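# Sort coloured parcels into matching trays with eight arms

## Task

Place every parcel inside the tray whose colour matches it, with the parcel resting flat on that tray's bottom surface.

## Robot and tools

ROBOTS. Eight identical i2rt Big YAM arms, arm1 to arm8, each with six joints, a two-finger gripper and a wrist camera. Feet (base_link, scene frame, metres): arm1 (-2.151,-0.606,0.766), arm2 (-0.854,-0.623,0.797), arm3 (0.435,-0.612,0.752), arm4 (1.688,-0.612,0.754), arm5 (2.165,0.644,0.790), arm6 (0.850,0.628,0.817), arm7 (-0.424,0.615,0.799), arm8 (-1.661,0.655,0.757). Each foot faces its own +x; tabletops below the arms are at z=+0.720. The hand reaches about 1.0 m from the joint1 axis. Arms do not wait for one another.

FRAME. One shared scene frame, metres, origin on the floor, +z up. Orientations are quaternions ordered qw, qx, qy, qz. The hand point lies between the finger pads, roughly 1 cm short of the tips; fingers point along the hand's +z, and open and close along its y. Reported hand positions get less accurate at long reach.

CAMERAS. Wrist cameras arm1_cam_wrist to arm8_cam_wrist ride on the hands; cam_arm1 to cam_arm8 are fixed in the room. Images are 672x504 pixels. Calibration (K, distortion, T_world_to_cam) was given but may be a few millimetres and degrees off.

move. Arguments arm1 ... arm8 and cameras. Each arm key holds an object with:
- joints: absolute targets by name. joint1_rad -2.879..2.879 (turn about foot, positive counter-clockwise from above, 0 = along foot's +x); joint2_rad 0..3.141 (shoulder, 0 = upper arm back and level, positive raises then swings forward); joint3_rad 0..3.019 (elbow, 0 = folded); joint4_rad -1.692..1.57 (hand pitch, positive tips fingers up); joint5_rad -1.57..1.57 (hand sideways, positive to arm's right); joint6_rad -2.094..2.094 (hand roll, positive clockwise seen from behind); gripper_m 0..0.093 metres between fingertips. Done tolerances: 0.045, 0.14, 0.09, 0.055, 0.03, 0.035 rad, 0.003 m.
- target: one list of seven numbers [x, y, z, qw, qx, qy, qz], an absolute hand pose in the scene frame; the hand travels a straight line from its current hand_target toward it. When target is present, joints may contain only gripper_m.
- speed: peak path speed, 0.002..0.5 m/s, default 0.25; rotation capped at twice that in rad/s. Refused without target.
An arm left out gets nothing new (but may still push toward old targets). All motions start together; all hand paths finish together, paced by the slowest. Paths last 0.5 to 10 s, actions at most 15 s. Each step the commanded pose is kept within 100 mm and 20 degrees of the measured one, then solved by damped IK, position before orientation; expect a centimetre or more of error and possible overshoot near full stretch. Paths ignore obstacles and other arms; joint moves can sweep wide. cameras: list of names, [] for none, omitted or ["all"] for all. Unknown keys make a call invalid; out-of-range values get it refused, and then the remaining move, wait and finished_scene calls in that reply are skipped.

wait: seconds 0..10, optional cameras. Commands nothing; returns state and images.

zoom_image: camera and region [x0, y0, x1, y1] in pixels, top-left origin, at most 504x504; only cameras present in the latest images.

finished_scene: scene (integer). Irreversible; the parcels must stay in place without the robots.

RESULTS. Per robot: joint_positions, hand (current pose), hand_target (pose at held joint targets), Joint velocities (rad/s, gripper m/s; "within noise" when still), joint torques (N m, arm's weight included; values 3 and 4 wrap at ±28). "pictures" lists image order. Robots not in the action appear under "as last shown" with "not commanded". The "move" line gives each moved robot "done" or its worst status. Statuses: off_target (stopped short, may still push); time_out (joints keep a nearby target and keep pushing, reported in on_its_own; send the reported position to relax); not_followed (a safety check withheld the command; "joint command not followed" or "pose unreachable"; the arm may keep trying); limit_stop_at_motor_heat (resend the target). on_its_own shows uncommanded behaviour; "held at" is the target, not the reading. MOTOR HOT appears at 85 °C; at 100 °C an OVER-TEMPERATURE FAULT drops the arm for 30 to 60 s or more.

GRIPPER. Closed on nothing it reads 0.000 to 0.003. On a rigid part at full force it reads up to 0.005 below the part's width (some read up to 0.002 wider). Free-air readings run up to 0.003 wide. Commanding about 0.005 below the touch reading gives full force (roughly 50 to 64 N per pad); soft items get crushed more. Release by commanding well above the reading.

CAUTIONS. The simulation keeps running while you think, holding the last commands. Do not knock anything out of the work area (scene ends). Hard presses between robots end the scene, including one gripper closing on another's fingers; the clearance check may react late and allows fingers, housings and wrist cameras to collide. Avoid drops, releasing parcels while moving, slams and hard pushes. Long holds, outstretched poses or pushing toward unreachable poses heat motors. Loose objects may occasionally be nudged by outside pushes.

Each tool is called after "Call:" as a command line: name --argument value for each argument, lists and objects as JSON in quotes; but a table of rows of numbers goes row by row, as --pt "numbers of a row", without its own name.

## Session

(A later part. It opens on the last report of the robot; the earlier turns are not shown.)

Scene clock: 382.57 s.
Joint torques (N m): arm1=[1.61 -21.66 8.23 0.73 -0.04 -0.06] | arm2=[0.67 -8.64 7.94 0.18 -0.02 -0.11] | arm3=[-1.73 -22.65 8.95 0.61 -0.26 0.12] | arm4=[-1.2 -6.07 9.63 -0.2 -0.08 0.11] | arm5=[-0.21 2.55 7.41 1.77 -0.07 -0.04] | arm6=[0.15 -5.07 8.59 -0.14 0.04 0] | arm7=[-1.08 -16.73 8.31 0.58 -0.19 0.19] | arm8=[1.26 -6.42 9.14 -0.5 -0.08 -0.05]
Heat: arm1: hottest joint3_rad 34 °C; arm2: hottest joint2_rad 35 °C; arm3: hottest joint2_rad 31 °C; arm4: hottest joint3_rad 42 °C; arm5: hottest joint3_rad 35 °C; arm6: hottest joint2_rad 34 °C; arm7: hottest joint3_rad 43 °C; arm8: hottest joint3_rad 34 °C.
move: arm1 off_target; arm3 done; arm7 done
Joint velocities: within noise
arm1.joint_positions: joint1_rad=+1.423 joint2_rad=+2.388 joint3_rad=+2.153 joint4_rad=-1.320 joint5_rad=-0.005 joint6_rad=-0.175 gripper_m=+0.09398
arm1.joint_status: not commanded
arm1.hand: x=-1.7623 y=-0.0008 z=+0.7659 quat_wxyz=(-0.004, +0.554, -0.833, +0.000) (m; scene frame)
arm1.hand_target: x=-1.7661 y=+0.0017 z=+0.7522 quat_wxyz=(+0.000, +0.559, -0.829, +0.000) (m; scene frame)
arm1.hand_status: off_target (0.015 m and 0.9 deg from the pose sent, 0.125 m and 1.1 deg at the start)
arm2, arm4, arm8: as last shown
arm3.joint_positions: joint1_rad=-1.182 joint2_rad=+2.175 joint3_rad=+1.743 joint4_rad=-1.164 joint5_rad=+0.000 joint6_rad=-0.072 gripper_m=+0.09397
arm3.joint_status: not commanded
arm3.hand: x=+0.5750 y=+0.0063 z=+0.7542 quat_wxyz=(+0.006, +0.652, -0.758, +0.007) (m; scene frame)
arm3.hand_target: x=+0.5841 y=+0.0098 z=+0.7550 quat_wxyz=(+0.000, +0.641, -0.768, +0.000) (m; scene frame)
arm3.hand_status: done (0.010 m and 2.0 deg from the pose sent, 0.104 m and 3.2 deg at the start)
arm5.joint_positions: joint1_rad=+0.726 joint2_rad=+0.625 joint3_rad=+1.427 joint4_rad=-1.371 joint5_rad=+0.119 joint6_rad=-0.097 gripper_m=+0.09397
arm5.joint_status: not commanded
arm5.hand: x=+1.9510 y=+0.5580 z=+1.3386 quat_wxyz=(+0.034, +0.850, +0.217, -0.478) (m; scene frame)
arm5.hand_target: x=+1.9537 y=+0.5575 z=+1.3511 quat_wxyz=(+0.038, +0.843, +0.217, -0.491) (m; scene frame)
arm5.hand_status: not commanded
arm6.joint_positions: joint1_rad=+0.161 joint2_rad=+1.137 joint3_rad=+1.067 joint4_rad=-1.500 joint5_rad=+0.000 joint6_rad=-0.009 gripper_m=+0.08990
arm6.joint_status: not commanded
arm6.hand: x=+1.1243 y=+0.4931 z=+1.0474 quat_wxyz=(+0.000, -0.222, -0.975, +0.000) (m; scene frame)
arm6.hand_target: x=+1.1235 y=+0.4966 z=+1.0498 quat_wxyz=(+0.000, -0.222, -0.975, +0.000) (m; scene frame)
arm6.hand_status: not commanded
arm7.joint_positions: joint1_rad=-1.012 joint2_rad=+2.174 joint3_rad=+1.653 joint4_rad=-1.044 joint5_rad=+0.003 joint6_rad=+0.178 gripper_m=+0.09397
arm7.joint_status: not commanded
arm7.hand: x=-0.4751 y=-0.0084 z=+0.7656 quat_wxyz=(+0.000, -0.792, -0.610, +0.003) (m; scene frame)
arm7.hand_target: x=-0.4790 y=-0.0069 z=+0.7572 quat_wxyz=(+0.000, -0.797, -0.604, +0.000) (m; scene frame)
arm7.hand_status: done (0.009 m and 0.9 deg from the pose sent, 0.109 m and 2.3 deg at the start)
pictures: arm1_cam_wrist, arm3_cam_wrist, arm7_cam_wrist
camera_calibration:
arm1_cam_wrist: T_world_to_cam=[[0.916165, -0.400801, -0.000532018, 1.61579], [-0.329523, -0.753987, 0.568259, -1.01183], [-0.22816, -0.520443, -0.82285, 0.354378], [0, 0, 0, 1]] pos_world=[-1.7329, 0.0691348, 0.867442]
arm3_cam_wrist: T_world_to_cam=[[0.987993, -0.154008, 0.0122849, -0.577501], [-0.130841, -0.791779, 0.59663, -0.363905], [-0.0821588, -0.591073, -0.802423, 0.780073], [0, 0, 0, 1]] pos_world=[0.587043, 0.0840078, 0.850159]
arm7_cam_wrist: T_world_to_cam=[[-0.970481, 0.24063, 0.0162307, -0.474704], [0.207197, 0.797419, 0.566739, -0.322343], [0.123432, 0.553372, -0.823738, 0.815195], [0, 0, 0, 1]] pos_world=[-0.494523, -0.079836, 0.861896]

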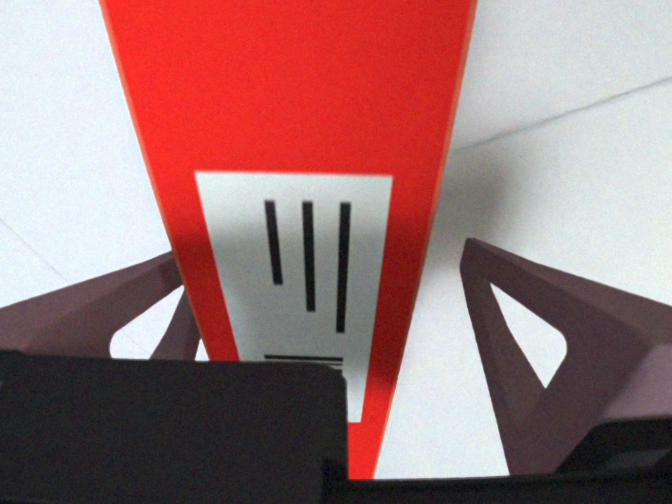

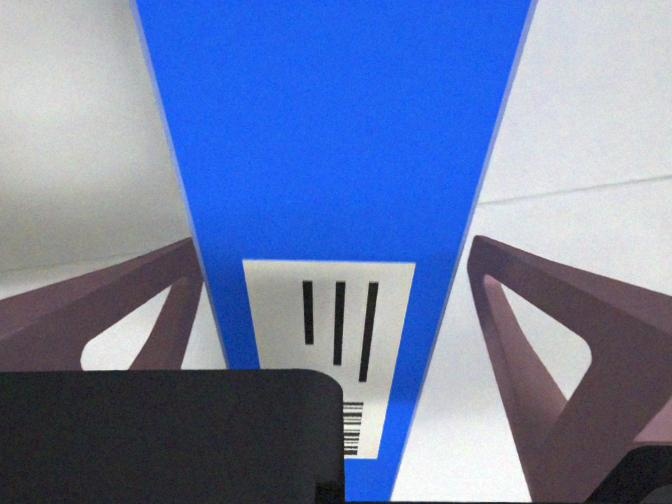

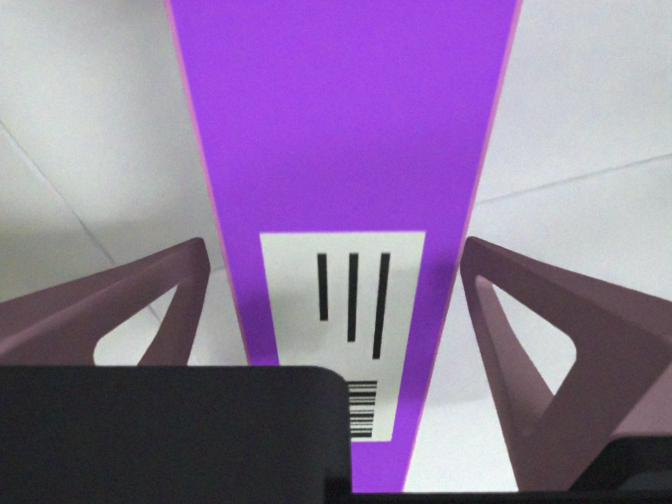

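Call:
move --arm1 '{"joints":{"gripper_m":0.045}}' --arm7 '{"joints":{"gripper_m":0.045}}' --arm3 '{"joints":{"gripper_m":0.045}}' --cameras '[]'

Call:
move --arm1 '{"target":[-1.94,-0.266,1.0,0,-0.559,0.829,0],"speed":0.25}' --arm7 '{"target":[-0.46,0.215,1.04,0,0.797,0.604,0],"speed":0.25}' --arm3 '{"target":[0.527,-0.222,0.98,0,-0.641,0.768,0],"speed":0.25}' --cameras '["cam_arm1","cam_arm3","cam_arm7"]'

Scene clock: 394.00 s.
Joint torques (N m): arm1=[1.61 -21.66 8.23 0.8 0.01 -0.05] | arm2=[0.67 -8.64 7.94 0.18 -0.02 -0.11] | arm3=[-1.73 -22.89 8.85 0.58 -0.25 0.11] | arm4=[-1.2 -6.07 9.62 -0.2 -0.08 0.11] | arm5=[-0.21 2.84 7.54 1.91 -0.07 -0.06] | arm6=[0.15 -5.07 8.59 -0.13 0.05 0] | arm7=[-0.79 -16.62 8.21 0.57 -0.18 0.19] | arm8=[1.49 -6.48 9.2 -0.51 -0.08 -0.05]
Heat: arm1: hottest joint3_rad 34 °C; arm2: hottest joint3_rad 35 °C; arm3: hottest joint2_rad 31 °C; arm4: hottest joint3_rad 42 °C; arm5: hottest joint3_rad 35 °C; arm6: hottest joint3_rad 34 °C; arm7: hottest joint3_rad 41 °C; arm8: hottest joint3_rad 34 °C.
move: arm1 off_target; arm3 off_target; arm7 off_target
Joint velocities: within noise
arm1.joint_positions: joint1_rad=+1.423 joint2_rad=+2.388 joint3_rad=+2.153 joint4_rad=-1.320 joint5_rad=-0.007 joint6_rad=-0.175 gripper_m=+0.05915
arm1.joint_status: gripper_m off_target (ended at +0.05919, target +0.04500)
arm1.hand: x=-1.7625 y=-0.0007 z=+0.7659 quat_wxyz=(-0.004, +0.554, -0.833, -0.001) (m; scene frame)
arm1.hand_target: x=-1.7661 y=+0.0017 z=+0.7522 quat_wxyz=(+0.000, +0.559, -0.829, +0.000) (m; scene frame)
arm1.hand_status: not commanded
arm2, arm4, arm5, arm6, arm8: as last shown
arm3.joint_positions: joint1_rad=-1.182 joint2_rad=+2.175 joint3_rad=+1.743 joint4_rad=-1.164 joint5_rad=-0.001 joint6_rad=-0.071 gripper_m=+0.05870
arm3.joint_status: gripper_m off_target (ended at +0.05873, target +0.04500)
arm3.hand: x=+0.5748 y=+0.0063 z=+0.7542 quat_wxyz=(+0.006, +0.652, -0.758, +0.007) (m; scene frame)
arm3.hand_target: x=+0.5840 y=+0.0098 z=+0.7550 quat_wxyz=(+0.000, +0.641, -0.768, +0.000) (m; scene frame)
arm3.hand_status: not commanded
arm7.joint_positions: joint1_rad=-1.012 joint2_rad=+2.174 joint3_rad=+1.653 joint4_rad=-1.044 joint5_rad=+0.002 joint6_rad=+0.178 gripper_m=+0.06061
arm7.joint_status: gripper_m off_target (ended at +0.06064, target +0.04500)
arm7.hand: x=-0.4751 y=-0.0084 z=+0.7656 quat_wxyz=(+0.000, -0.792, -0.610, +0.002) (m; scene frame)
arm7.hand_target: x=-0.4790 y=-0.0069 z=+0.7572 quat_wxyz=(+0.000, -0.797, -0.604, +0.000) (m; scene frame)
arm7.hand_status: not commanded
pictures: none
No camera images: "cameras" was empty.

Scene clock: 396.50 s.
Joint torques (N m): arm1=[1.67 -8.82 8.02 -0.05 0.01 -0.02] | arm2=[0.67 -8.64 7.94 0.17 -0.02 -0.11] | arm3=[-1.73 -13.57 9.4 -0.34 -0.25 0.13] | arm4=[-1.2 -6.07 9.63 -0.18 -0.09 0.11] | arm5=[0.03 3.02 7.51 1.78 -0.1 -0.04] | arm6=[0.09 -5.07 8.61 -0.14 0.05 0] | arm7=[-1.08 -9.7 9.66 -0.29 -0.17 0.17] | arm8=[1.2 -6.24 9.16 -0.54 -0.09 -0.03]
Heat: arm1: hottest joint3_rad 34 °C; arm2: hottest joint3_rad 35 °C; arm3: hottest joint2_rad 32 °C; arm4: hottest joint3_rad 42 °C; arm5: hottest joint3_rad 35 °C; arm6: hottest joint3_rad 34 °C; arm7: hottest joint3_rad 41 °C; arm8: hottest joint3_rad 34 °C.
move: arm1 done; arm3 done; arm7 done
Joint velocities: within noise
arm1.joint_positions: joint1_rad=+1.423 joint2_rad=+1.372 joint3_rad=+1.303 joint4_rad=-1.467 joint5_rad=-0.007 joint6_rad=-0.175 gripper_m=+0.05917
arm1.joint_status: not commanded
arm1.hand: x=-1.9345 y=-0.2643 z=+1.0061 quat_wxyz=(-0.013, +0.554, -0.832, -0.005) (m; scene frame)
arm1.hand_target: x=-1.9399 y=-0.2660 z=+1.0001 quat_wxyz=(+0.000, +0.559, -0.829, +0.000) (m; scene frame)
arm1.hand_status: done (0.008 m and 1.7 deg from the pose sent, 0.396 m and 0.8 deg at the start)
arm2, arm4, arm5, arm6, arm8: as last shown
arm3.joint_positions: joint1_rad=-1.182 joint2_rad=+1.413 joint3_rad=+1.281 joint4_rad=-1.451 joint5_rad=-0.001 joint6_rad=-0.070 gripper_m=+0.05870
arm3.joint_status: not commanded
arm3.hand: x=+0.5234 y=-0.2180 z=+0.9737 quat_wxyz=(+0.001, +0.651, -0.759, +0.003) (m; scene frame)
arm3.hand_target: x=+0.5269 y=-0.2220 z=+0.9799 quat_wxyz=(+0.000, +0.641, -0.768, +0.000) (m; scene frame)
arm3.hand_status: done (0.008 m and 1.6 deg from the pose sent, 0.325 m and 2.0 deg at the start)
arm7.joint_positions: joint1_rad=-1.012 joint2_rad=+1.389 joint3_rad=+1.319 joint4_rad=-1.485 joint5_rad=+0.002 joint6_rad=+0.178 gripper_m=+0.06061
arm7.joint_status: not commanded
arm7.hand: x=-0.4571 y=+0.2106 z=+1.0409 quat_wxyz=(-0.004, -0.792, -0.610, +0.005) (m; scene frame)
arm7.hand_target: x=-0.4599 y=+0.2150 z=+1.0401 quat_wxyz=(+0.000, -0.797, -0.604, +0.000) (m; scene frame)
arm7.hand_status: done (0.005 m and 1.2 deg from the pose sent, 0.354 m and 0.9 deg at the start)
pictures: cam_arm1, cam_arm3, cam_arm7

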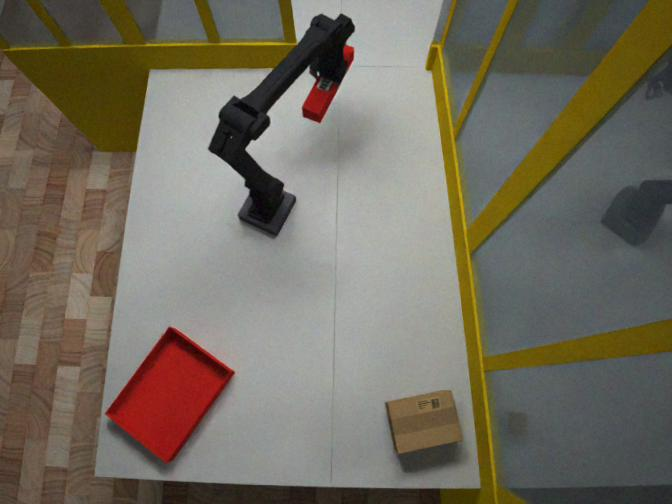

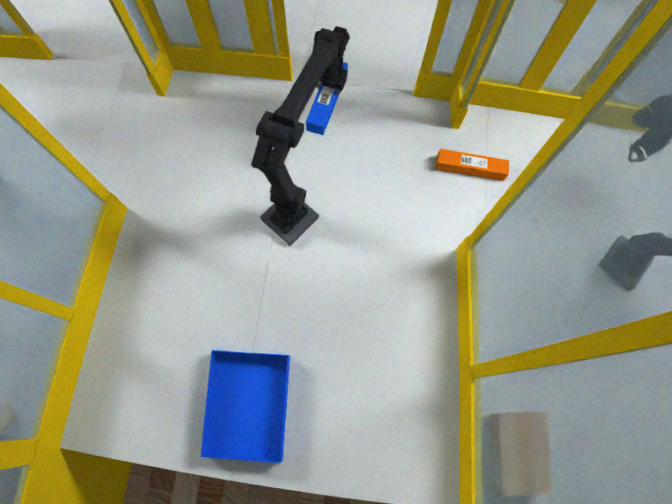

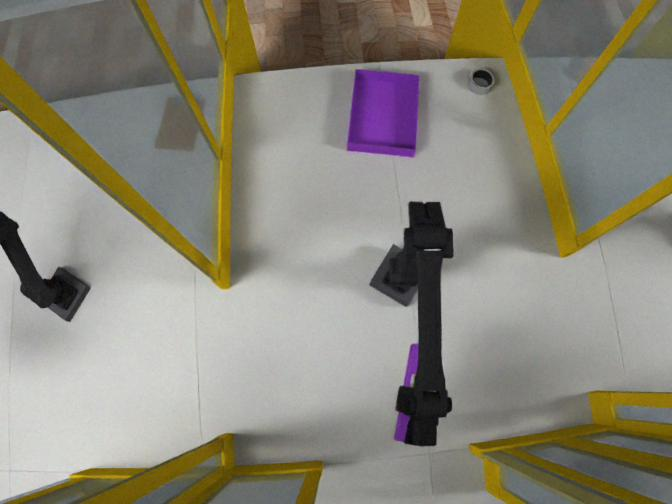

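Call:
move --arm1 '{"joints":{"joint1_rad":-1.54,"joint6_rad":0.21}}' --arm7 '{"joints":{"joint1_rad":2.15,"joint6_rad":0.16}}' --arm3 '{"joints":{"joint1_rad":2.10,"joint6_rad":-0.16}}' --cameras '[]'

Call:
move --arm1 '{"target":[-2.413,-1.246,0.88,0,0.884,0.467,0],"speed":0.3}' --arm7 '{"target":[-0.378,1.316,0.88,0,-0.626,0.780,0],"speed":0.3}' --arm3 '{"target":[0.380,-1.300,0.88,0,0.678,0.735,0],"speed":0.3}' --cameras '["cam_arm1","cam_arm7","cam_arm3","arm1_cam_wrist","arm3_cam_wrist","arm7_cam_wrist"]'

Scene clock: 424.10 s.
Joint torques (N m): arm1=[0.73 -10.29 7.97 -0.08 0.06 0.06] | arm2=[0.67 -8.64 7.94 0.18 -0.02 -0.11] | arm3=[0.26 -14.45 9.29 -0.29 -0.17 -0.2] | arm4=[-1.2 -6.12 9.62 -0.2 -0.08 0.11] | arm5=[-0.09 3.6 7.57 1.84 -0.09 -0.05] | arm6=[0.15 -5.01 8.61 -0.14 0.06 0] | arm7=[-0.03 -10.75 9.62 -0.29 -0.06 0.04] | arm8=[1.08 -6.36 9.18 -0.54 -0.1 -0.05]
Heat: arm1: hottest joint3_rad 33 °C; arm2: hottest joint3_rad 36 °C; arm3: hottest joint2_rad 31 °C; arm4: hottest joint3_rad 42 °C; arm5: hottest joint3_rad 36 °C; arm6: hottest joint3_rad 34 °C; arm7: hottest joint3_rad 40 °C; arm8: hottest joint3_rad 34 °C.
move: arm1 done; arm3 done; arm7 done
Joint velocities: within noise
arm1.joint_positions: joint1_rad=-1.532 joint2_rad=+1.387 joint3_rad=+1.303 joint4_rad=-1.468 joint5_rad=-0.008 joint6_rad=+0.203 gripper_m=+0.05917
arm1.joint_status: all done
arm1.hand: x=-2.3034 y=-0.9790 z=+1.0066 quat_wxyz=(-0.014, -0.882, -0.472, +0.006) (m; scene frame)
arm1.hand_target: x=-2.3040 y=-0.9724 z=+1.0062 quat_wxyz=(-0.011, -0.885, -0.465, +0.001) (m; scene frame)
arm1.hand_status: not commanded
arm2, arm4, arm5, arm6, arm8: as last shown
arm3.joint_positions: joint1_rad=+2.091 joint2_rad=+1.420 joint3_rad=+1.281 joint4_rad=-1.451 joint5_rad=-0.003 joint6_rad=-0.145 gripper_m=+0.05886
arm3.joint_status: all done
arm3.hand: x=+0.3978 y=-1.0170 z=+0.9655 quat_wxyz=(-0.005, +0.687, +0.726, +0.013) (m; scene frame)
arm3.hand_target: x=+0.4018 y=-1.0137 z=+0.9745 quat_wxyz=(+0.000, +0.679, +0.734, +0.008) (m; scene frame)
arm3.hand_status: not commanded
arm7.joint_positions: joint1_rad=+2.146 joint2_rad=+1.403 joint3_rad=+1.319 joint4_rad=-1.485 joint5_rad=+0.000 joint6_rad=+0.167 gripper_m=+0.06058
arm7.joint_status: all done
arm7.hand: x=-0.3971 y=+1.0199 z=+1.0375 quat_wxyz=(-0.001, +0.621, -0.784, -0.002) (m; scene frame)
arm7.hand_target: x=-0.3991 y=+1.0143 z=+1.0422 quat_wxyz=(-0.001, +0.625, -0.781, -0.003) (m; scene frame)
arm7.hand_status: not commanded
pictures: none
No camera images: "cameras" was empty.

Scene clock: 426.43 s.
Joint torques (N m): arm1=[1.55 -19.78 12.49 -0.13 0.21 0.08] | arm2=[0.67 -8.64 7.95 0.18 -0.01 -0.11] | arm3=[0.38 -24 14.32 -0.14 0.02 -0.19] | arm4=[-1.2 -6.07 9.62 -0.2 -0.08 0.11] | arm5=[-0.5 2.55 7.47 1.77 -0.09 -0.06] | arm6=[0.15 -5.07 8.61 -0.13 0.04 -0.01] | arm7=[-0.44 -18.14 15.38 -0.42 0 0.04] | arm8=[1.61 -6.3 9.16 -0.51 -0.08 -0.04]
Heat: arm1: hottest joint3_rad 33 °C; arm2: hottest joint3_rad 36 °C; arm3: hottest joint2_rad 31 °C; arm4: hottest joint3_rad 42 °C; arm5: hottest joint3_rad 36 °C; arm6: hottest joint3_rad 34 °C; arm7: hottest joint3_rad 40 °C; arm8: hottest joint3_rad 34 °C.
move: arm1 off_target; arm3 off_target; arm7 off_target
Joint velocities: within noise
arm1.joint_positions: joint1_rad=-1.532 joint2_rad=+2.230 joint3_rad=+2.122 joint4_rad=-1.492 joint5_rad=+0.004 joint6_rad=+0.206 gripper_m=+0.05917
arm1.joint_status: not commanded
arm1.hand: x=-2.4082 y=-1.2350 z=+0.8733 quat_wxyz=(+0.005, -0.882, -0.471, -0.009) (m; scene frame)
arm1.hand_target: x=-2.4128 y=-1.2454 z=+0.8801 quat_wxyz=(-0.001, -0.884, -0.467, +0.000) (m; scene frame)
arm1.hand_status: off_target (0.014 m and 1.2 deg from the pose sent, 0.315 m and 1.9 deg at the start)
arm2, arm4, arm5, arm6, arm8: as last shown
arm3.joint_positions: joint1_rad=+2.092 joint2_rad=+2.213 joint3_rad=+2.127 joint4_rad=-1.519 joint5_rad=+0.001 joint6_rad=-0.145 gripper_m=+0.05886
arm3.joint_status: not commanded
arm3.hand: x=+0.3741 y=-1.2849 z=+0.8619 quat_wxyz=(-0.011, +0.687, +0.727, +0.017) (m; scene frame)
arm3.hand_target: x=+0.3802 y=-1.2988 z=+0.8802 quat_wxyz=(+0.000, +0.678, +0.735, -0.001) (m; scene frame)
arm3.hand_status: off_target (0.024 m and 2.7 deg from the pose sent, 0.296 m and 2.1 deg at the start)
arm7.joint_positions: joint1_rad=+2.146 joint2_rad=+2.275 joint3_rad=+2.108 joint4_rad=-1.442 joint5_rad=+0.000 joint6_rad=+0.163 gripper_m=+0.06058
arm7.joint_status: not commanded
arm7.hand: x=-0.3792 y=+1.2993 z=+0.8670 quat_wxyz=(+0.012, +0.622, -0.782, +0.013) (m; scene frame)
arm7.hand_target: x=-0.3782 y=+1.3149 z=+0.8802 quat_wxyz=(-0.001, +0.626, -0.780, -0.001) (m; scene frame)
arm7.hand_status: off_target (0.021 m and 2.1 deg from the pose sent, 0.336 m and 0.8 deg at the start)
pictures: arm1_cam_wrist, arm3_cam_wrist, arm7_cam_wrist, cam_arm1, cam_arm3, cam_arm7
camera_calibration:
arm1_cam_wrist: T_world_to_cam=[[-0.821711, 0.569895, -0.00343128, -1.27104], [0.458142, 0.664136, 0.590787, 1.41226], [0.338965, 0.483884, -0.80682, 2.24515], [0, 0, 0, 1]] pos_world=[-2.45247, -1.29996, 0.972728]
arm3_cam_wrist: T_world_to_cam=[[-0.998678, -0.051409, 0.000148125, 0.30635], [-0.0405047, 0.788618, 0.613548, 0.50548], [-0.0316587, 0.612731, -0.789657, 1.60376], [0, 0, 0, 1]] pos_world=[0.377192, -1.36556, 0.956243]
arm7_cam_wrist: T_world_to_cam=[[0.977687, -0.209324, 0.0176423, 0.624241], [-0.177971, -0.780769, 0.598937, 0.434016], [-0.111597, -0.588713, -0.800602, 1.538], [0, 0, 0, 1]] pos_world=[-0.361434, 1.37497, 0.960364]

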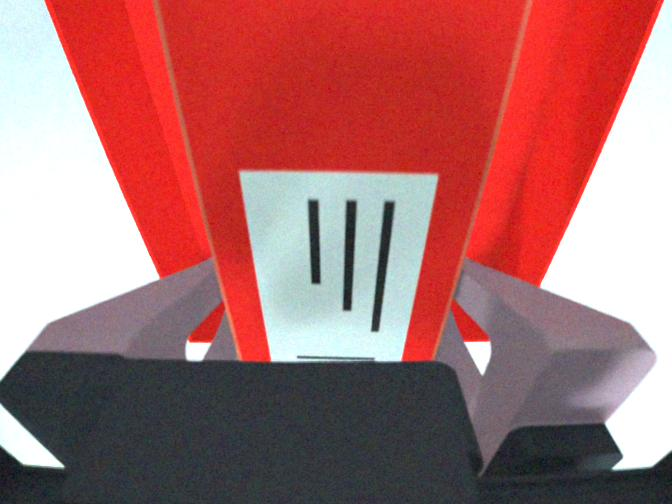

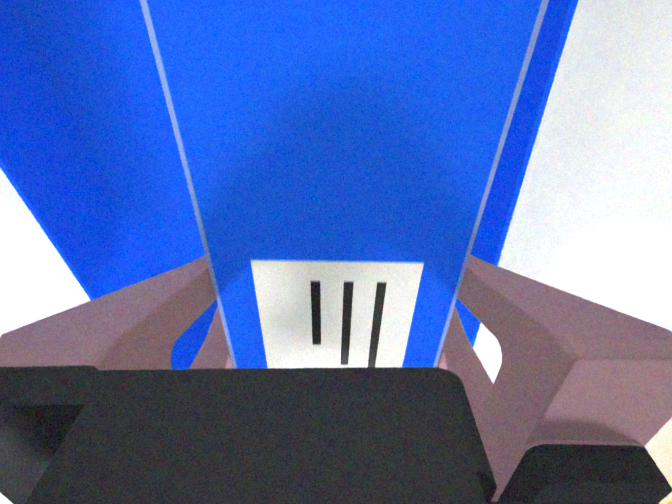

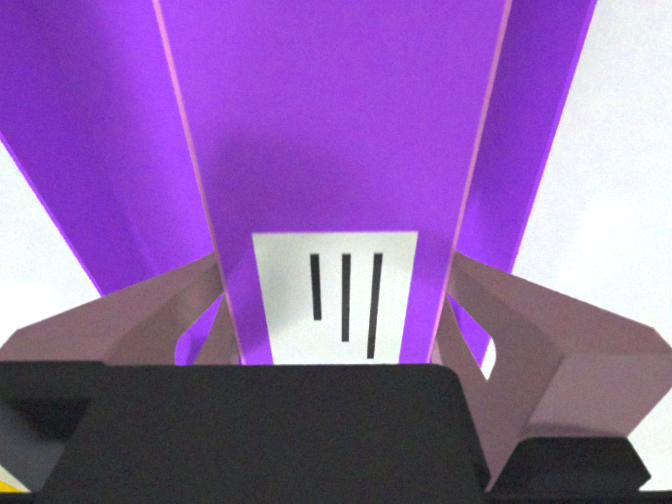

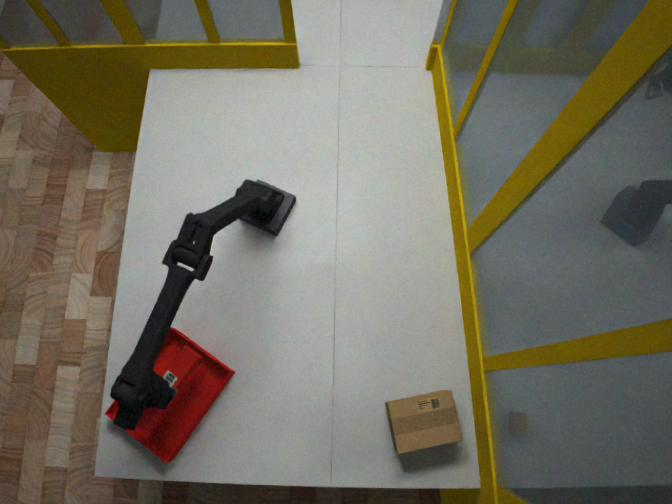

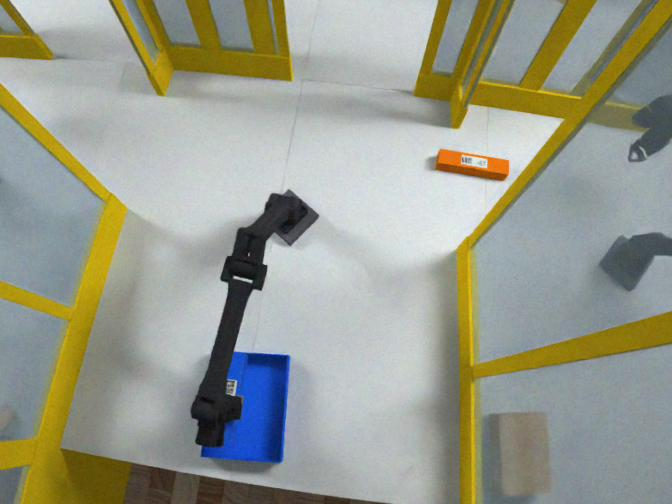

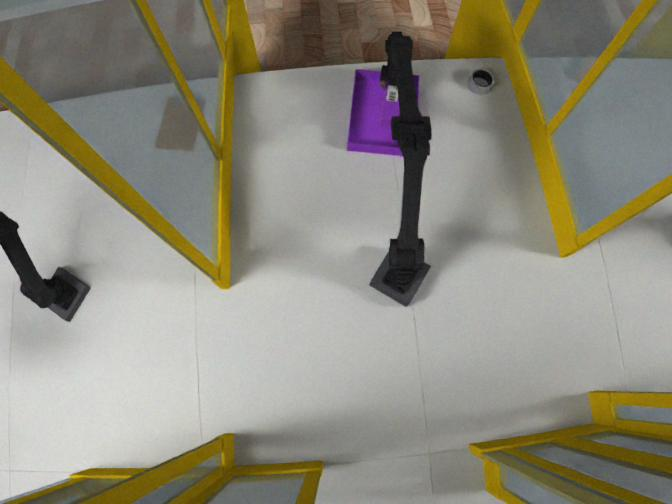

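Call:
move --arm1 '{"target":[-2.416,-1.253,0.775,0,0.884,0.467,0],"speed":0.12}' --arm7 '{"target":[-0.408,1.328,0.775,0,-0.626,0.780,0],"speed":0.12}' --arm3 '{"target":[0.415,-1.298,0.775,0,0.678,0.735,0],"speed":0.12}' --cameras '["arm1_cam_wrist","arm3_cam_wrist","arm7_cam_wrist"]'

Scene clock: 476.77 s.
Joint torques (N m): arm1=[1.32 -21.01 8.1 0.64 0.23 0.06] | arm2=[0.67 -8.64 7.94 0.18 -0.02 -0.11] | arm3=[0.56 -24.41 9.13 0.59 0.02 0.15] | arm4=[-1.2 -6.07 9.62 -0.18 -0.09 0.11] | arm5=[-0.26 3.14 7.35 1.84 -0.07 -0.01] | arm6=[0.15 -5.01 8.59 -0.14 0.04 -0.01] | arm7=[0.73 -15.62 8.81 0.55 -0.18 0.12] | arm8=[1.32 -6.59 9.17 -0.47 -0.07 -0.04]
Heat: arm1: hottest joint3_rad 37 °C; arm2: hottest joint3_rad 36 °C; arm3: hottest joint3_rad 33 °C; arm4: hottest joint3_rad 42 °C; arm5: hottest joint3_rad 36 °C; arm6: hottest joint3_rad 34 °C; arm7: hottest joint3_rad 52 °C; arm8: hottest joint3_rad 34 °C.
move: arm1 off_target; arm3 done; arm7 off_target
Joint velocities: within noise
arm1.joint_positions: joint1_rad=-1.532 joint2_rad=+2.323 joint3_rad=+2.059 joint4_rad=-1.309 joint5_rad=+0.004 joint6_rad=+0.206 gripper_m=+0.05917
arm1.joint_status: not commanded
arm1.hand: x=-2.4148 y=-1.2527 z=+0.7867 quat_wxyz=(-0.003, -0.882, -0.470, +0.001) (m; scene frame)
arm1.hand_target: x=-2.4160 y=-1.2528 z=+0.7751 quat_wxyz=(+0.000, -0.884, -0.467, +0.000) (m; scene frame)
arm1.hand_status: off_target (0.012 m and 0.6 deg from the pose sent, 0.100 m and 1.2 deg at the start)
arm2, arm4, arm5, arm6, arm8: as last shown
arm3.joint_positions: joint1_rad=+2.142 joint2_rad=+2.266 joint3_rad=+1.988 joint4_rad=-1.303 joint5_rad=+0.001 joint6_rad=-0.125 gripper_m=+0.05886
arm3.joint_status: not commanded
arm3.hand: x=+0.4075 y=-1.2927 z=+0.7748 quat_wxyz=(-0.004, +0.676, +0.737, +0.007) (m; scene frame)
arm3.hand_target: x=+0.4149 y=-1.2979 z=+0.7751 quat_wxyz=(+0.000, +0.678, +0.735, +0.000) (m; scene frame)
arm3.hand_status: done (0.009 m and 1.0 deg from the pose sent, 0.097 m and 2.7 deg at the start)
arm7.joint_positions: joint1_rad=+2.177 joint2_rad=+2.341 joint3_rad=+2.108 joint4_rad=-1.279 joint5_rad=+0.004 joint6_rad=+0.194 gripper_m=+0.06058
arm7.joint_status: not commanded
arm7.hand: x=-0.3985 y=+1.3348 z=+0.8226 quat_wxyz=(-0.021, +0.622, -0.783, -0.022) (m; scene frame)
arm7.hand_target: x=-0.4079 y=+1.3256 z=+0.7765 quat_wxyz=(+0.000, +0.626, -0.780, +0.000) (m; scene frame)
arm7.hand_status: off_target (0.049 m and 3.6 deg from the pose sent, 0.101 m and 2.1 deg at the start)
pictures: arm1_cam_wrist, arm3_cam_wrist, arm7_cam_wrist
camera_calibration:
arm1_cam_wrist: T_world_to_cam=[[-0.821422, 0.570256, -0.00866347, -1.26135], [0.464352, 0.677539, 0.570367, 1.52605], [0.331125, 0.464488, -0.821345, 2.15424], [0, 0, 0, 1]] pos_world=[-2.45804, -1.31529, 0.888036]
arm3_cam_wrist: T_world_to_cam=[[-0.996747, -0.0805204, 0.00351875, 0.298212], [-0.0626633, 0.801675, 0.594467, 0.607198], [-0.0506876, 0.592312, -0.804113, 1.53333], [0, 0, 0, 1]] pos_world=[0.413011, -1.37097, 0.870959]
arm7_cam_wrist: T_world_to_cam=[[0.977403, -0.211299, 0.00601425, 0.663387], [-0.183678, -0.834868, 0.518901, 0.620671], [-0.104622, -0.50828, -0.854813, 1.4612], [0, 0, 0, 1]] pos_world=[-0.381519, 1.40105, 0.922998]

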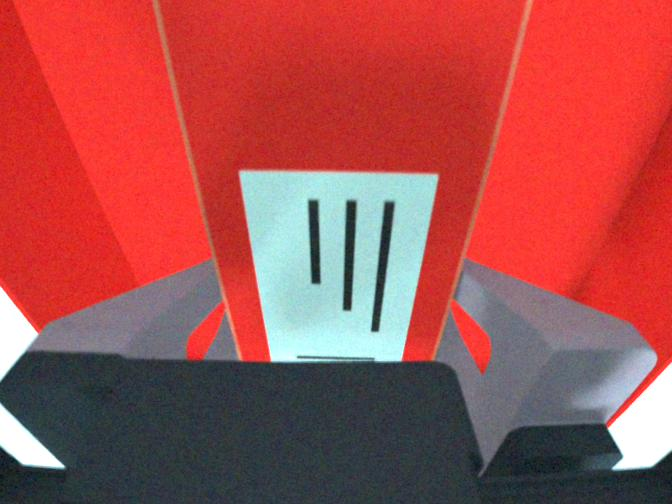

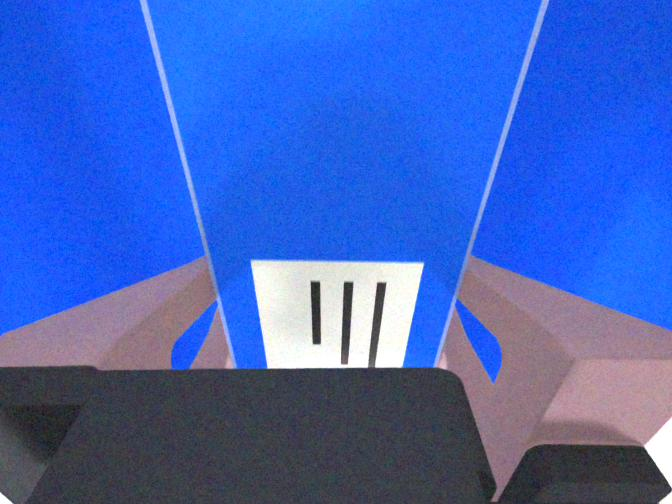

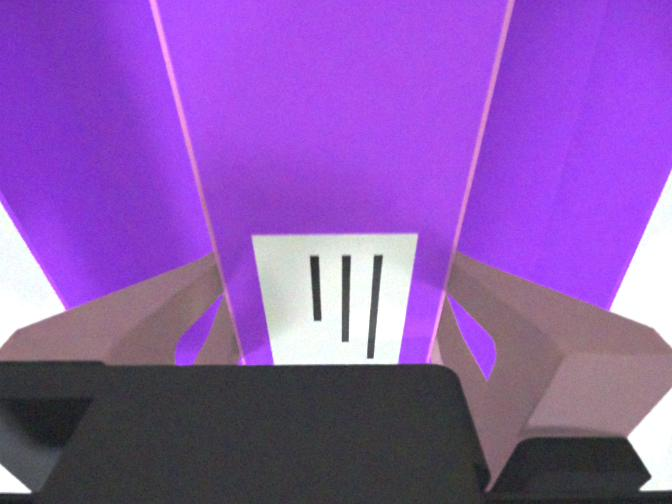

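Call:
move --arm1 '{"target":[-2.418,-1.252,0.758,0,0.884,0.467,0],"speed":0.1}' --arm3 '{"target":[0.415,-1.298,0.758,0,0.678,0.735,0],"speed":0.1}' --arm7 '{"target":[-0.405,1.285,0.87,0,-0.626,0.780,0],"speed":0.15}' --cameras '["cam_arm7","arm1_cam_wrist","arm3_cam_wrist","arm7_cam_wrist"]'

Scene clock: 530.10 s.
Joint torques (N m): arm1=[1.14 -20.42 7.58 0.72 0.19 0.04] | arm2=[0.73 -8.64 7.94 0.18 -0.02 -0.11] | arm3=[0.44 -24.06 8.99 0.57 0.02 0.12] | arm4=[-1.2 -6.07 9.63 -0.2 -0.08 0.11] | arm5=[-0.09 3.19 7.46 1.87 -0.05 -0.04] | arm6=[0.09 -5.01 8.59 -0.13 0.05 0] | arm7=[0.21 -19.96 8.61 -0.27 -0.19 0.09] | arm8=[1.26 -6.53 9.2 -0.46 -0.08 -0.05]
Heat: arm1: hottest joint2_rad 38 °C; arm2: hottest joint3_rad 36 °C; arm3: hottest joint2_rad 37 °C; arm4: hottest joint3_rad 42 °C; arm5: hottest joint3_rad 36 °C; arm6: hottest joint3_rad 34 °C; arm7: hottest joint3_rad 45 °C; arm8: hottest joint3_rad 34 °C.
move: arm1 off_target; arm3 done; arm7 done
Joint velocities: within noise
arm1.joint_positions: joint1_rad=-1.532 joint2_rad=+2.331 joint3_rad=+2.047 joint4_rad=-1.276 joint5_rad=+0.004 joint6_rad=+0.206 gripper_m=+0.05917
arm1.joint_status: not commanded
arm1.hand: x=-2.4159 y=-1.2554 z=+0.7767 quat_wxyz=(-0.007, -0.882, -0.470, +0.006) (m; scene frame)
arm1.hand_target: x=-2.4178 y=-1.2516 z=+0.7582 quat_wxyz=(+0.000, -0.884, -0.467, +0.000) (m; scene frame)
arm1.hand_status: off_target (0.019 m and 1.1 deg from the pose sent, 0.029 m and 0.6 deg at the start)
arm2, arm4, arm5, arm6, arm8: as last shown
arm3.joint_positions: joint1_rad=+2.142 joint2_rad=+2.274 joint3_rad=+1.973 joint4_rad=-1.269 joint5_rad=+0.002 joint6_rad=-0.125 gripper_m=+0.05886
arm3.joint_status: not commanded
arm3.hand: x=+0.4074 y=-1.2946 z=+0.7639 quat_wxyz=(+0.000, +0.676, +0.737, +0.003) (m; scene frame)
arm3.hand_target: x=+0.4149 y=-1.2978 z=+0.7581 quat_wxyz=(+0.000, +0.678, +0.735, +0.000) (m; scene frame)
arm3.hand_status: done (0.010 m and 0.5 deg from the pose sent, 0.019 m and 1.0 deg at the start)
arm7.joint_positions: joint1_rad=+2.177 joint2_rad=+2.209 joint3_rad=+1.990 joint4_rad=-1.344 joint5_rad=+0.004 joint6_rad=+0.195 gripper_m=+0.06058
arm7.joint_status: not commanded
arm7.hand: x=-0.4000 y=+1.2910 z=+0.8662 quat_wxyz=(-0.005, +0.622, -0.783, -0.003) (m; scene frame)
arm7.hand_target: x=-0.4050 y=+1.2851 z=+0.8699 quat_wxyz=(+0.000, +0.626, -0.780, +0.000) (m; scene frame)
arm7.hand_status: done (0.009 m and 0.8 deg from the pose sent, 0.069 m and 3.6 deg at the start)
pictures: arm1_cam_wrist, arm3_cam_wrist, arm7_cam_wrist, cam_arm7
camera_calibration:
arm1_cam_wrist: T_world_to_cam=[[-0.821424, 0.570202, -0.0114781, -1.25867], [0.467048, 0.684099, 0.560245, 1.55666], [0.327305, 0.454838, -0.828247, 2.13161], [0, 0, 0, 1]] pos_world=[-2.45863, -1.31675, 0.878939]
arm3_cam_wrist: T_world_to_cam=[[-0.996782, -0.0799906, 0.00519838, 0.297469], [-0.0617692, 0.807815, 0.58619, 0.629102], [-0.0510891, 0.583983, -0.810157, 1.51969], [0, 0, 0, 1]] pos_world=[0.41301, -1.37188, 0.860866]
arm7_cam_wrist: T_world_to_cam=[[0.977357, -0.211077, 0.0148428, 0.647402], [-0.182821, -0.80704, 0.561483, 0.488706], [-0.106537, -0.551483, -0.827355, 1.50721], [0, 0, 0, 1]] pos_world=[-0.382823, 1.36226, 0.962985]

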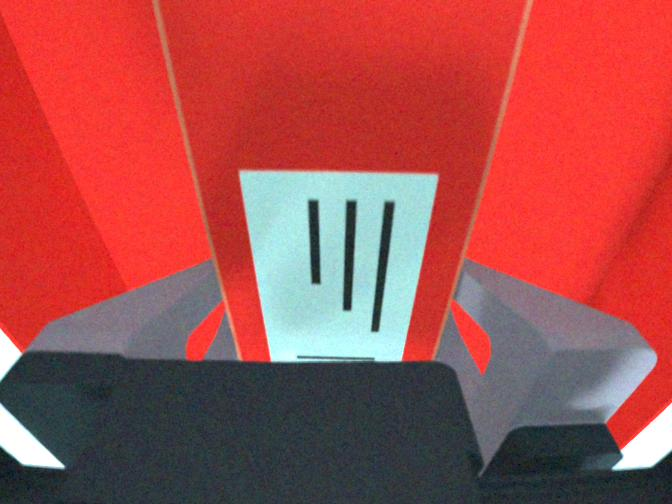

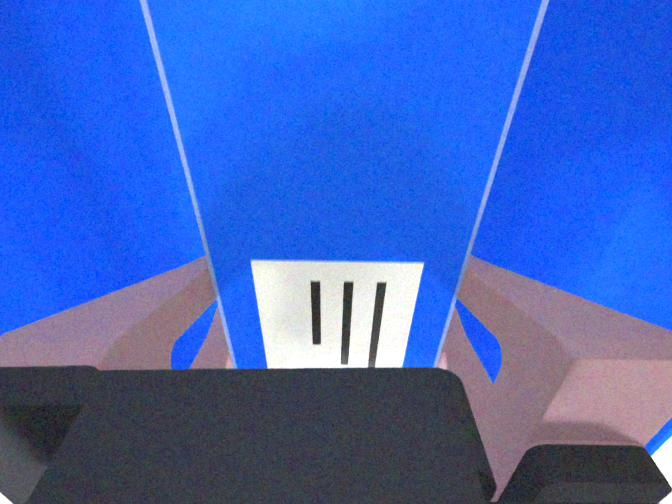

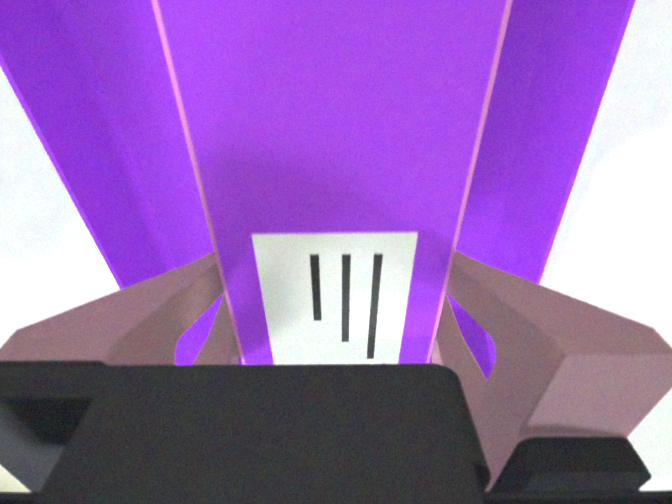

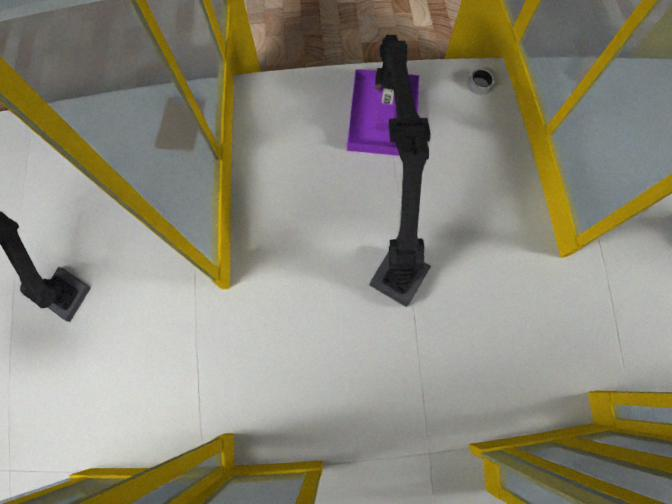

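Call:
zoom_image --camera "cam_arm7" --region '[320, 20, 460, 170]'

Call:
move --arm1 '{"joints":{"gripper_m":0.09}}' --arm3 '{"joints":{"gripper_m":0.09}}' --cameras '[]'

Call:
move --arm1 '{"target":[-2.418,-1.252,0.89,0,0.884,0.467,0],"speed":0.2}' --arm3 '{"target":[0.415,-1.298,0.89,0,0.678,0.735,0],"speed":0.2}' --cameras '["cam_arm1","cam_arm3"]'

Scaled by 3.360.

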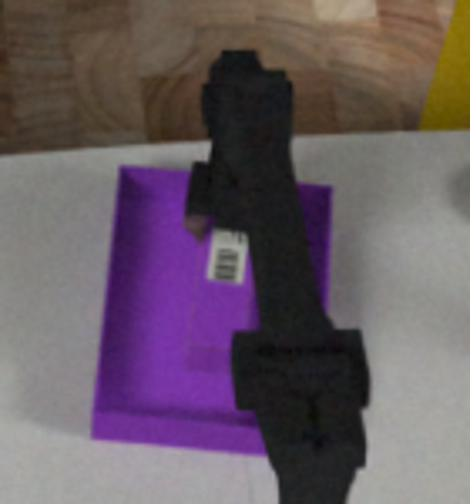

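Scene clock: 546.20 s.
Joint torques (N m): arm1=[1.32 -20.54 7.66 0.73 0.2 0.02] | arm2=[0.73 -8.64 7.94 0.18 -0.02 -0.11] | arm3=[0.5 -23.82 8.94 0.58 0.01 0.13] | arm4=[-1.2 -6.12 9.62 -0.2 -0.08 0.11] | arm5=[-0.44 3.02 7.41 1.83 -0.11 -0.03] | arm6=[0.15 -5.07 8.61 -0.16 0.04 0] | arm7=[0.26 -19.49 8.68 -0.29 -0.19 0.09] | arm8=[1.44 -6.53 9.18 -0.5 -0.09 -0.04]
Heat: arm1: hottest joint2_rad 36 °C; arm2: hottest joint3_rad 36 °C; arm3: hottest joint2_rad 35 °C; arm4: hottest joint3_rad 42 °C; arm5: hottest joint3_rad 36 °C; arm6: hottest joint3_rad 34 °C; arm7: hottest joint3_rad 43 °C; arm8: hottest joint3_rad 34 °C.
move: arm1 done; arm3 done
Joint velocities: within noise
arm1.joint_positions: joint1_rad=-1.532 joint2_rad=+2.331 joint3_rad=+2.047 joint4_rad=-1.276 joint5_rad=+0.004 joint6_rad=+0.206 gripper_m=+0.08981
arm1.joint_status: all done
arm1.hand: x=-2.4159 y=-1.2554 z=+0.7767 quat_wxyz=(-0.007, -0.882, -0.470, +0.006) (m; scene frame)
arm1.hand_target: x=-2.4179 y=-1.2516 z=+0.7582 quat_wxyz=(+0.000, -0.884, -0.467, +0.000) (m; scene frame)
arm1.hand_status: not commanded
arm2.joint_positions: joint1_rad=-0.906 joint2_rad=+1.198 joint3_rad=+1.102 joint4_rad=-1.456 joint5_rad=+0.000 joint6_rad=-0.266 gripper_m=+0.08993
arm2.joint_status: not commanded
arm2.hand: x=-0.8550 y=-0.2913 z=+1.0229 quat_wxyz=(-0.008, +0.796, -0.605, -0.006) (m; scene frame)
arm2.hand_target: x=-0.8567 y=-0.2943 z=+1.0202 quat_wxyz=(+0.000, +0.799, -0.601, +0.000) (m; scene frame)
arm2.hand_status: not commanded
arm3.joint_positions: joint1_rad=+2.142 joint2_rad=+2.274 joint3_rad=+1.973 joint4_rad=-1.269 joint5_rad=+0.002 joint6_rad=-0.124 gripper_m=+0.08987
arm3.joint_status: all done
arm3.hand: x=+0.4074 y=-1.2946 z=+0.7639 quat_wxyz=(+0.000, +0.677, +0.736, +0.003) (m; scene frame)
arm3.hand_target: x=+0.4149 y=-1.2978 z=+0.7581 quat_wxyz=(+0.000, +0.678, +0.735, +0.000) (m; scene frame)
arm3.hand_status: not commanded
arm4.joint_positions: joint1_rad=+0.914 joint2_rad=+1.175 joint3_rad=+1.115 joint4_rad=-1.499 joint5_rad=+0.013 joint6_rad=-0.418 gripper_m=+0.08992
arm4.joint_status: not commanded
arm4.hand: x=+1.5992 y=-0.2999 z=+0.9890 quat_wxyz=(-0.002, +0.909, -0.416, -0.002) (m; scene frame)
arm4.hand_target: x=+1.6050 y=-0.3030 z=+0.9859 quat_wxyz=(+0.005, +0.905, -0.426, +0.004) (m; scene frame)
arm4.hand_status: not commanded
arm5, arm6, arm7: as last shown
arm8.joint_positions: joint1_rad=+0.006 joint2_rad=+1.147 joint3_rad=+1.086 joint4_rad=-1.495 joint5_rad=+0.001 joint6_rad=+0.227 gripper_m=+0.08992
arm8.joint_status: not commanded
arm8.hand: x=-1.8382 y=+0.3973 z=+0.9923 quat_wxyz=(-0.004, -0.931, -0.364, +0.007) (m; scene frame)
arm8.hand_target: x=-1.8377 y=+0.4014 z=+0.9900 quat_wxyz=(+0.000, -0.933, -0.361, +0.000) (m; scene frame)
arm8.hand_status: not commanded
pictures: none
No camera images: "cameras" was empty.

Scene clock: 547.80 s.
Joint torques (N m): arm1=[1.14 -19.9 12.22 -0.21 0.19 0.07] | arm2=[0.67 -8.64 7.94 0.18 -0.02 -0.1] | arm3=[0.62 -25.17 14.12 -0.46 -0.02 0.13] | arm4=[-1.2 -6.12 9.63 -0.2 -0.08 0.11] | arm5=[-0.5 3.19 7.49 1.88 -0.09 -0.01] | arm6=[0.09 -5.01 8.59 -0.14 0.05 0] | arm7=[0.09 -19.37 8.66 -0.29 -0.2 0.08] | arm8=[1.49 -6.36 9.16 -0.54 -0.08 -0.03]
Heat: arm1: hottest joint2_rad 36 °C; arm2: hottest joint3_rad 36 °C; arm3: hottest joint2_rad 35 °C; arm4: hottest joint3_rad 42 °C; arm5: hottest joint3_rad 36 °C; arm6: hottest joint3_rad 34 °C; arm7: hottest joint3_rad 43 °C; arm8: hottest joint3_rad 34 °C.
move: arm1 done; arm3 off_target
Joint velocities: arm1=[within noise] | arm2=[-0.005 0.005 -0.022 -0.007 -0.022 -0.168 -0.001] | arm3=[within noise] | arm4=[within noise] | arm5=[within noise] | arm6=[within noise] | arm7=[within noise] | arm8=[within noise]
arm1.joint_positions: joint1_rad=-1.532 joint2_rad=+2.252 joint3_rad=+2.202 joint4_rad=-1.539 joint5_rad=+0.004 joint6_rad=+0.206 gripper_m=+0.08989
arm1.joint_status: not commanded
arm1.hand: x=-2.4121 y=-1.2439 z=+0.8884 quat_wxyz=(+0.002, -0.882, -0.471, -0.005) (m; scene frame)
arm1.hand_target: x=-2.4179 y=-1.2515 z=+0.8898 quat_wxyz=(+0.000, -0.884, -0.467, +0.000) (m; scene frame)
arm1.hand_status: done (0.010 m and 0.8 deg from the pose sent, 0.113 m and 1.2 deg at the start)
arm2, arm4, arm7, arm8: as last shown
arm3.joint_positions: joint1_rad=+2.142 joint2_rad=+2.213 joint3_rad=+2.127 joint4_rad=-1.533 joint5_rad=+0.002 joint6_rad=-0.124 gripper_m=+0.08996
arm3.joint_status: not commanded
arm3.hand: x=+0.4076 y=-1.2836 z=+0.8620 quat_wxyz=(-0.016, +0.676, +0.736, +0.022) (m; scene frame)
arm3.hand_target: x=+0.4152 y=-1.2965 z=+0.8903 quat_wxyz=(+0.001, +0.678, +0.735, +0.000) (m; scene frame)
arm3.hand_status: off_target (0.032 m and 3.2 deg from the pose sent, 0.126 m and 0.5 deg at the start; pose on its path clipped on 4 of 48 steps)
arm5.joint_positions: joint1_rad=+0.726 joint2_rad=+0.625 joint3_rad=+1.427 joint4_rad=-1.371 joint5_rad=+0.119 joint6_rad=-0.097 gripper_m=+0.09397
arm5.joint_status: not commanded
arm5.hand: x=+1.9510 y=+0.5580 z=+1.3386 quat_wxyz=(+0.034, +0.850, +0.217, -0.478) (m; scene frame)
arm5.hand_target: x=+1.9537 y=+0.5575 z=+1.3511 quat_wxyz=(+0.038, +0.843, +0.217, -0.491) (m; scene frame)
arm5.hand_status: not commanded
arm6.joint_positions: joint1_rad=+0.161 joint2_rad=+1.137 joint3_rad=+1.067 joint4_rad=-1.500 joint5_rad=+0.000 joint6_rad=-0.009 gripper_m=+0.08990
arm6.joint_status: not commanded
arm6.hand: x=+1.1243 y=+0.4931 z=+1.0474 quat_wxyz=(+0.000, -0.222, -0.975, +0.000) (m; scene frame)
arm6.hand_target: x=+1.1235 y=+0.4966 z=+1.0498 quat_wxyz=(+0.000, -0.222, -0.975, +0.000) (m; scene frame)
arm6.hand_status: not commanded
pictures: cam_arm1, cam_arm3

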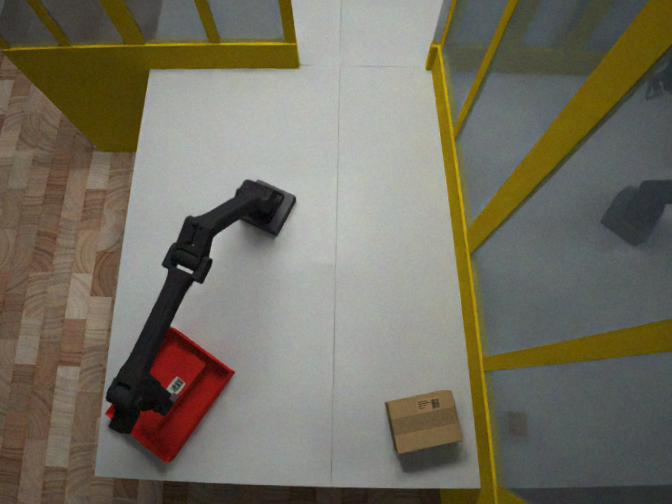

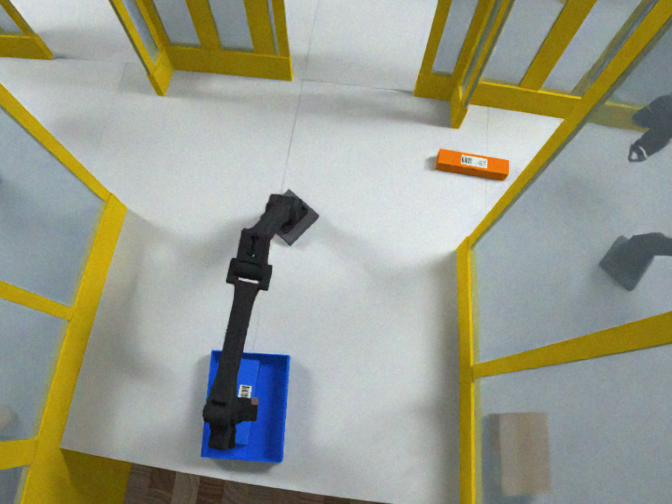

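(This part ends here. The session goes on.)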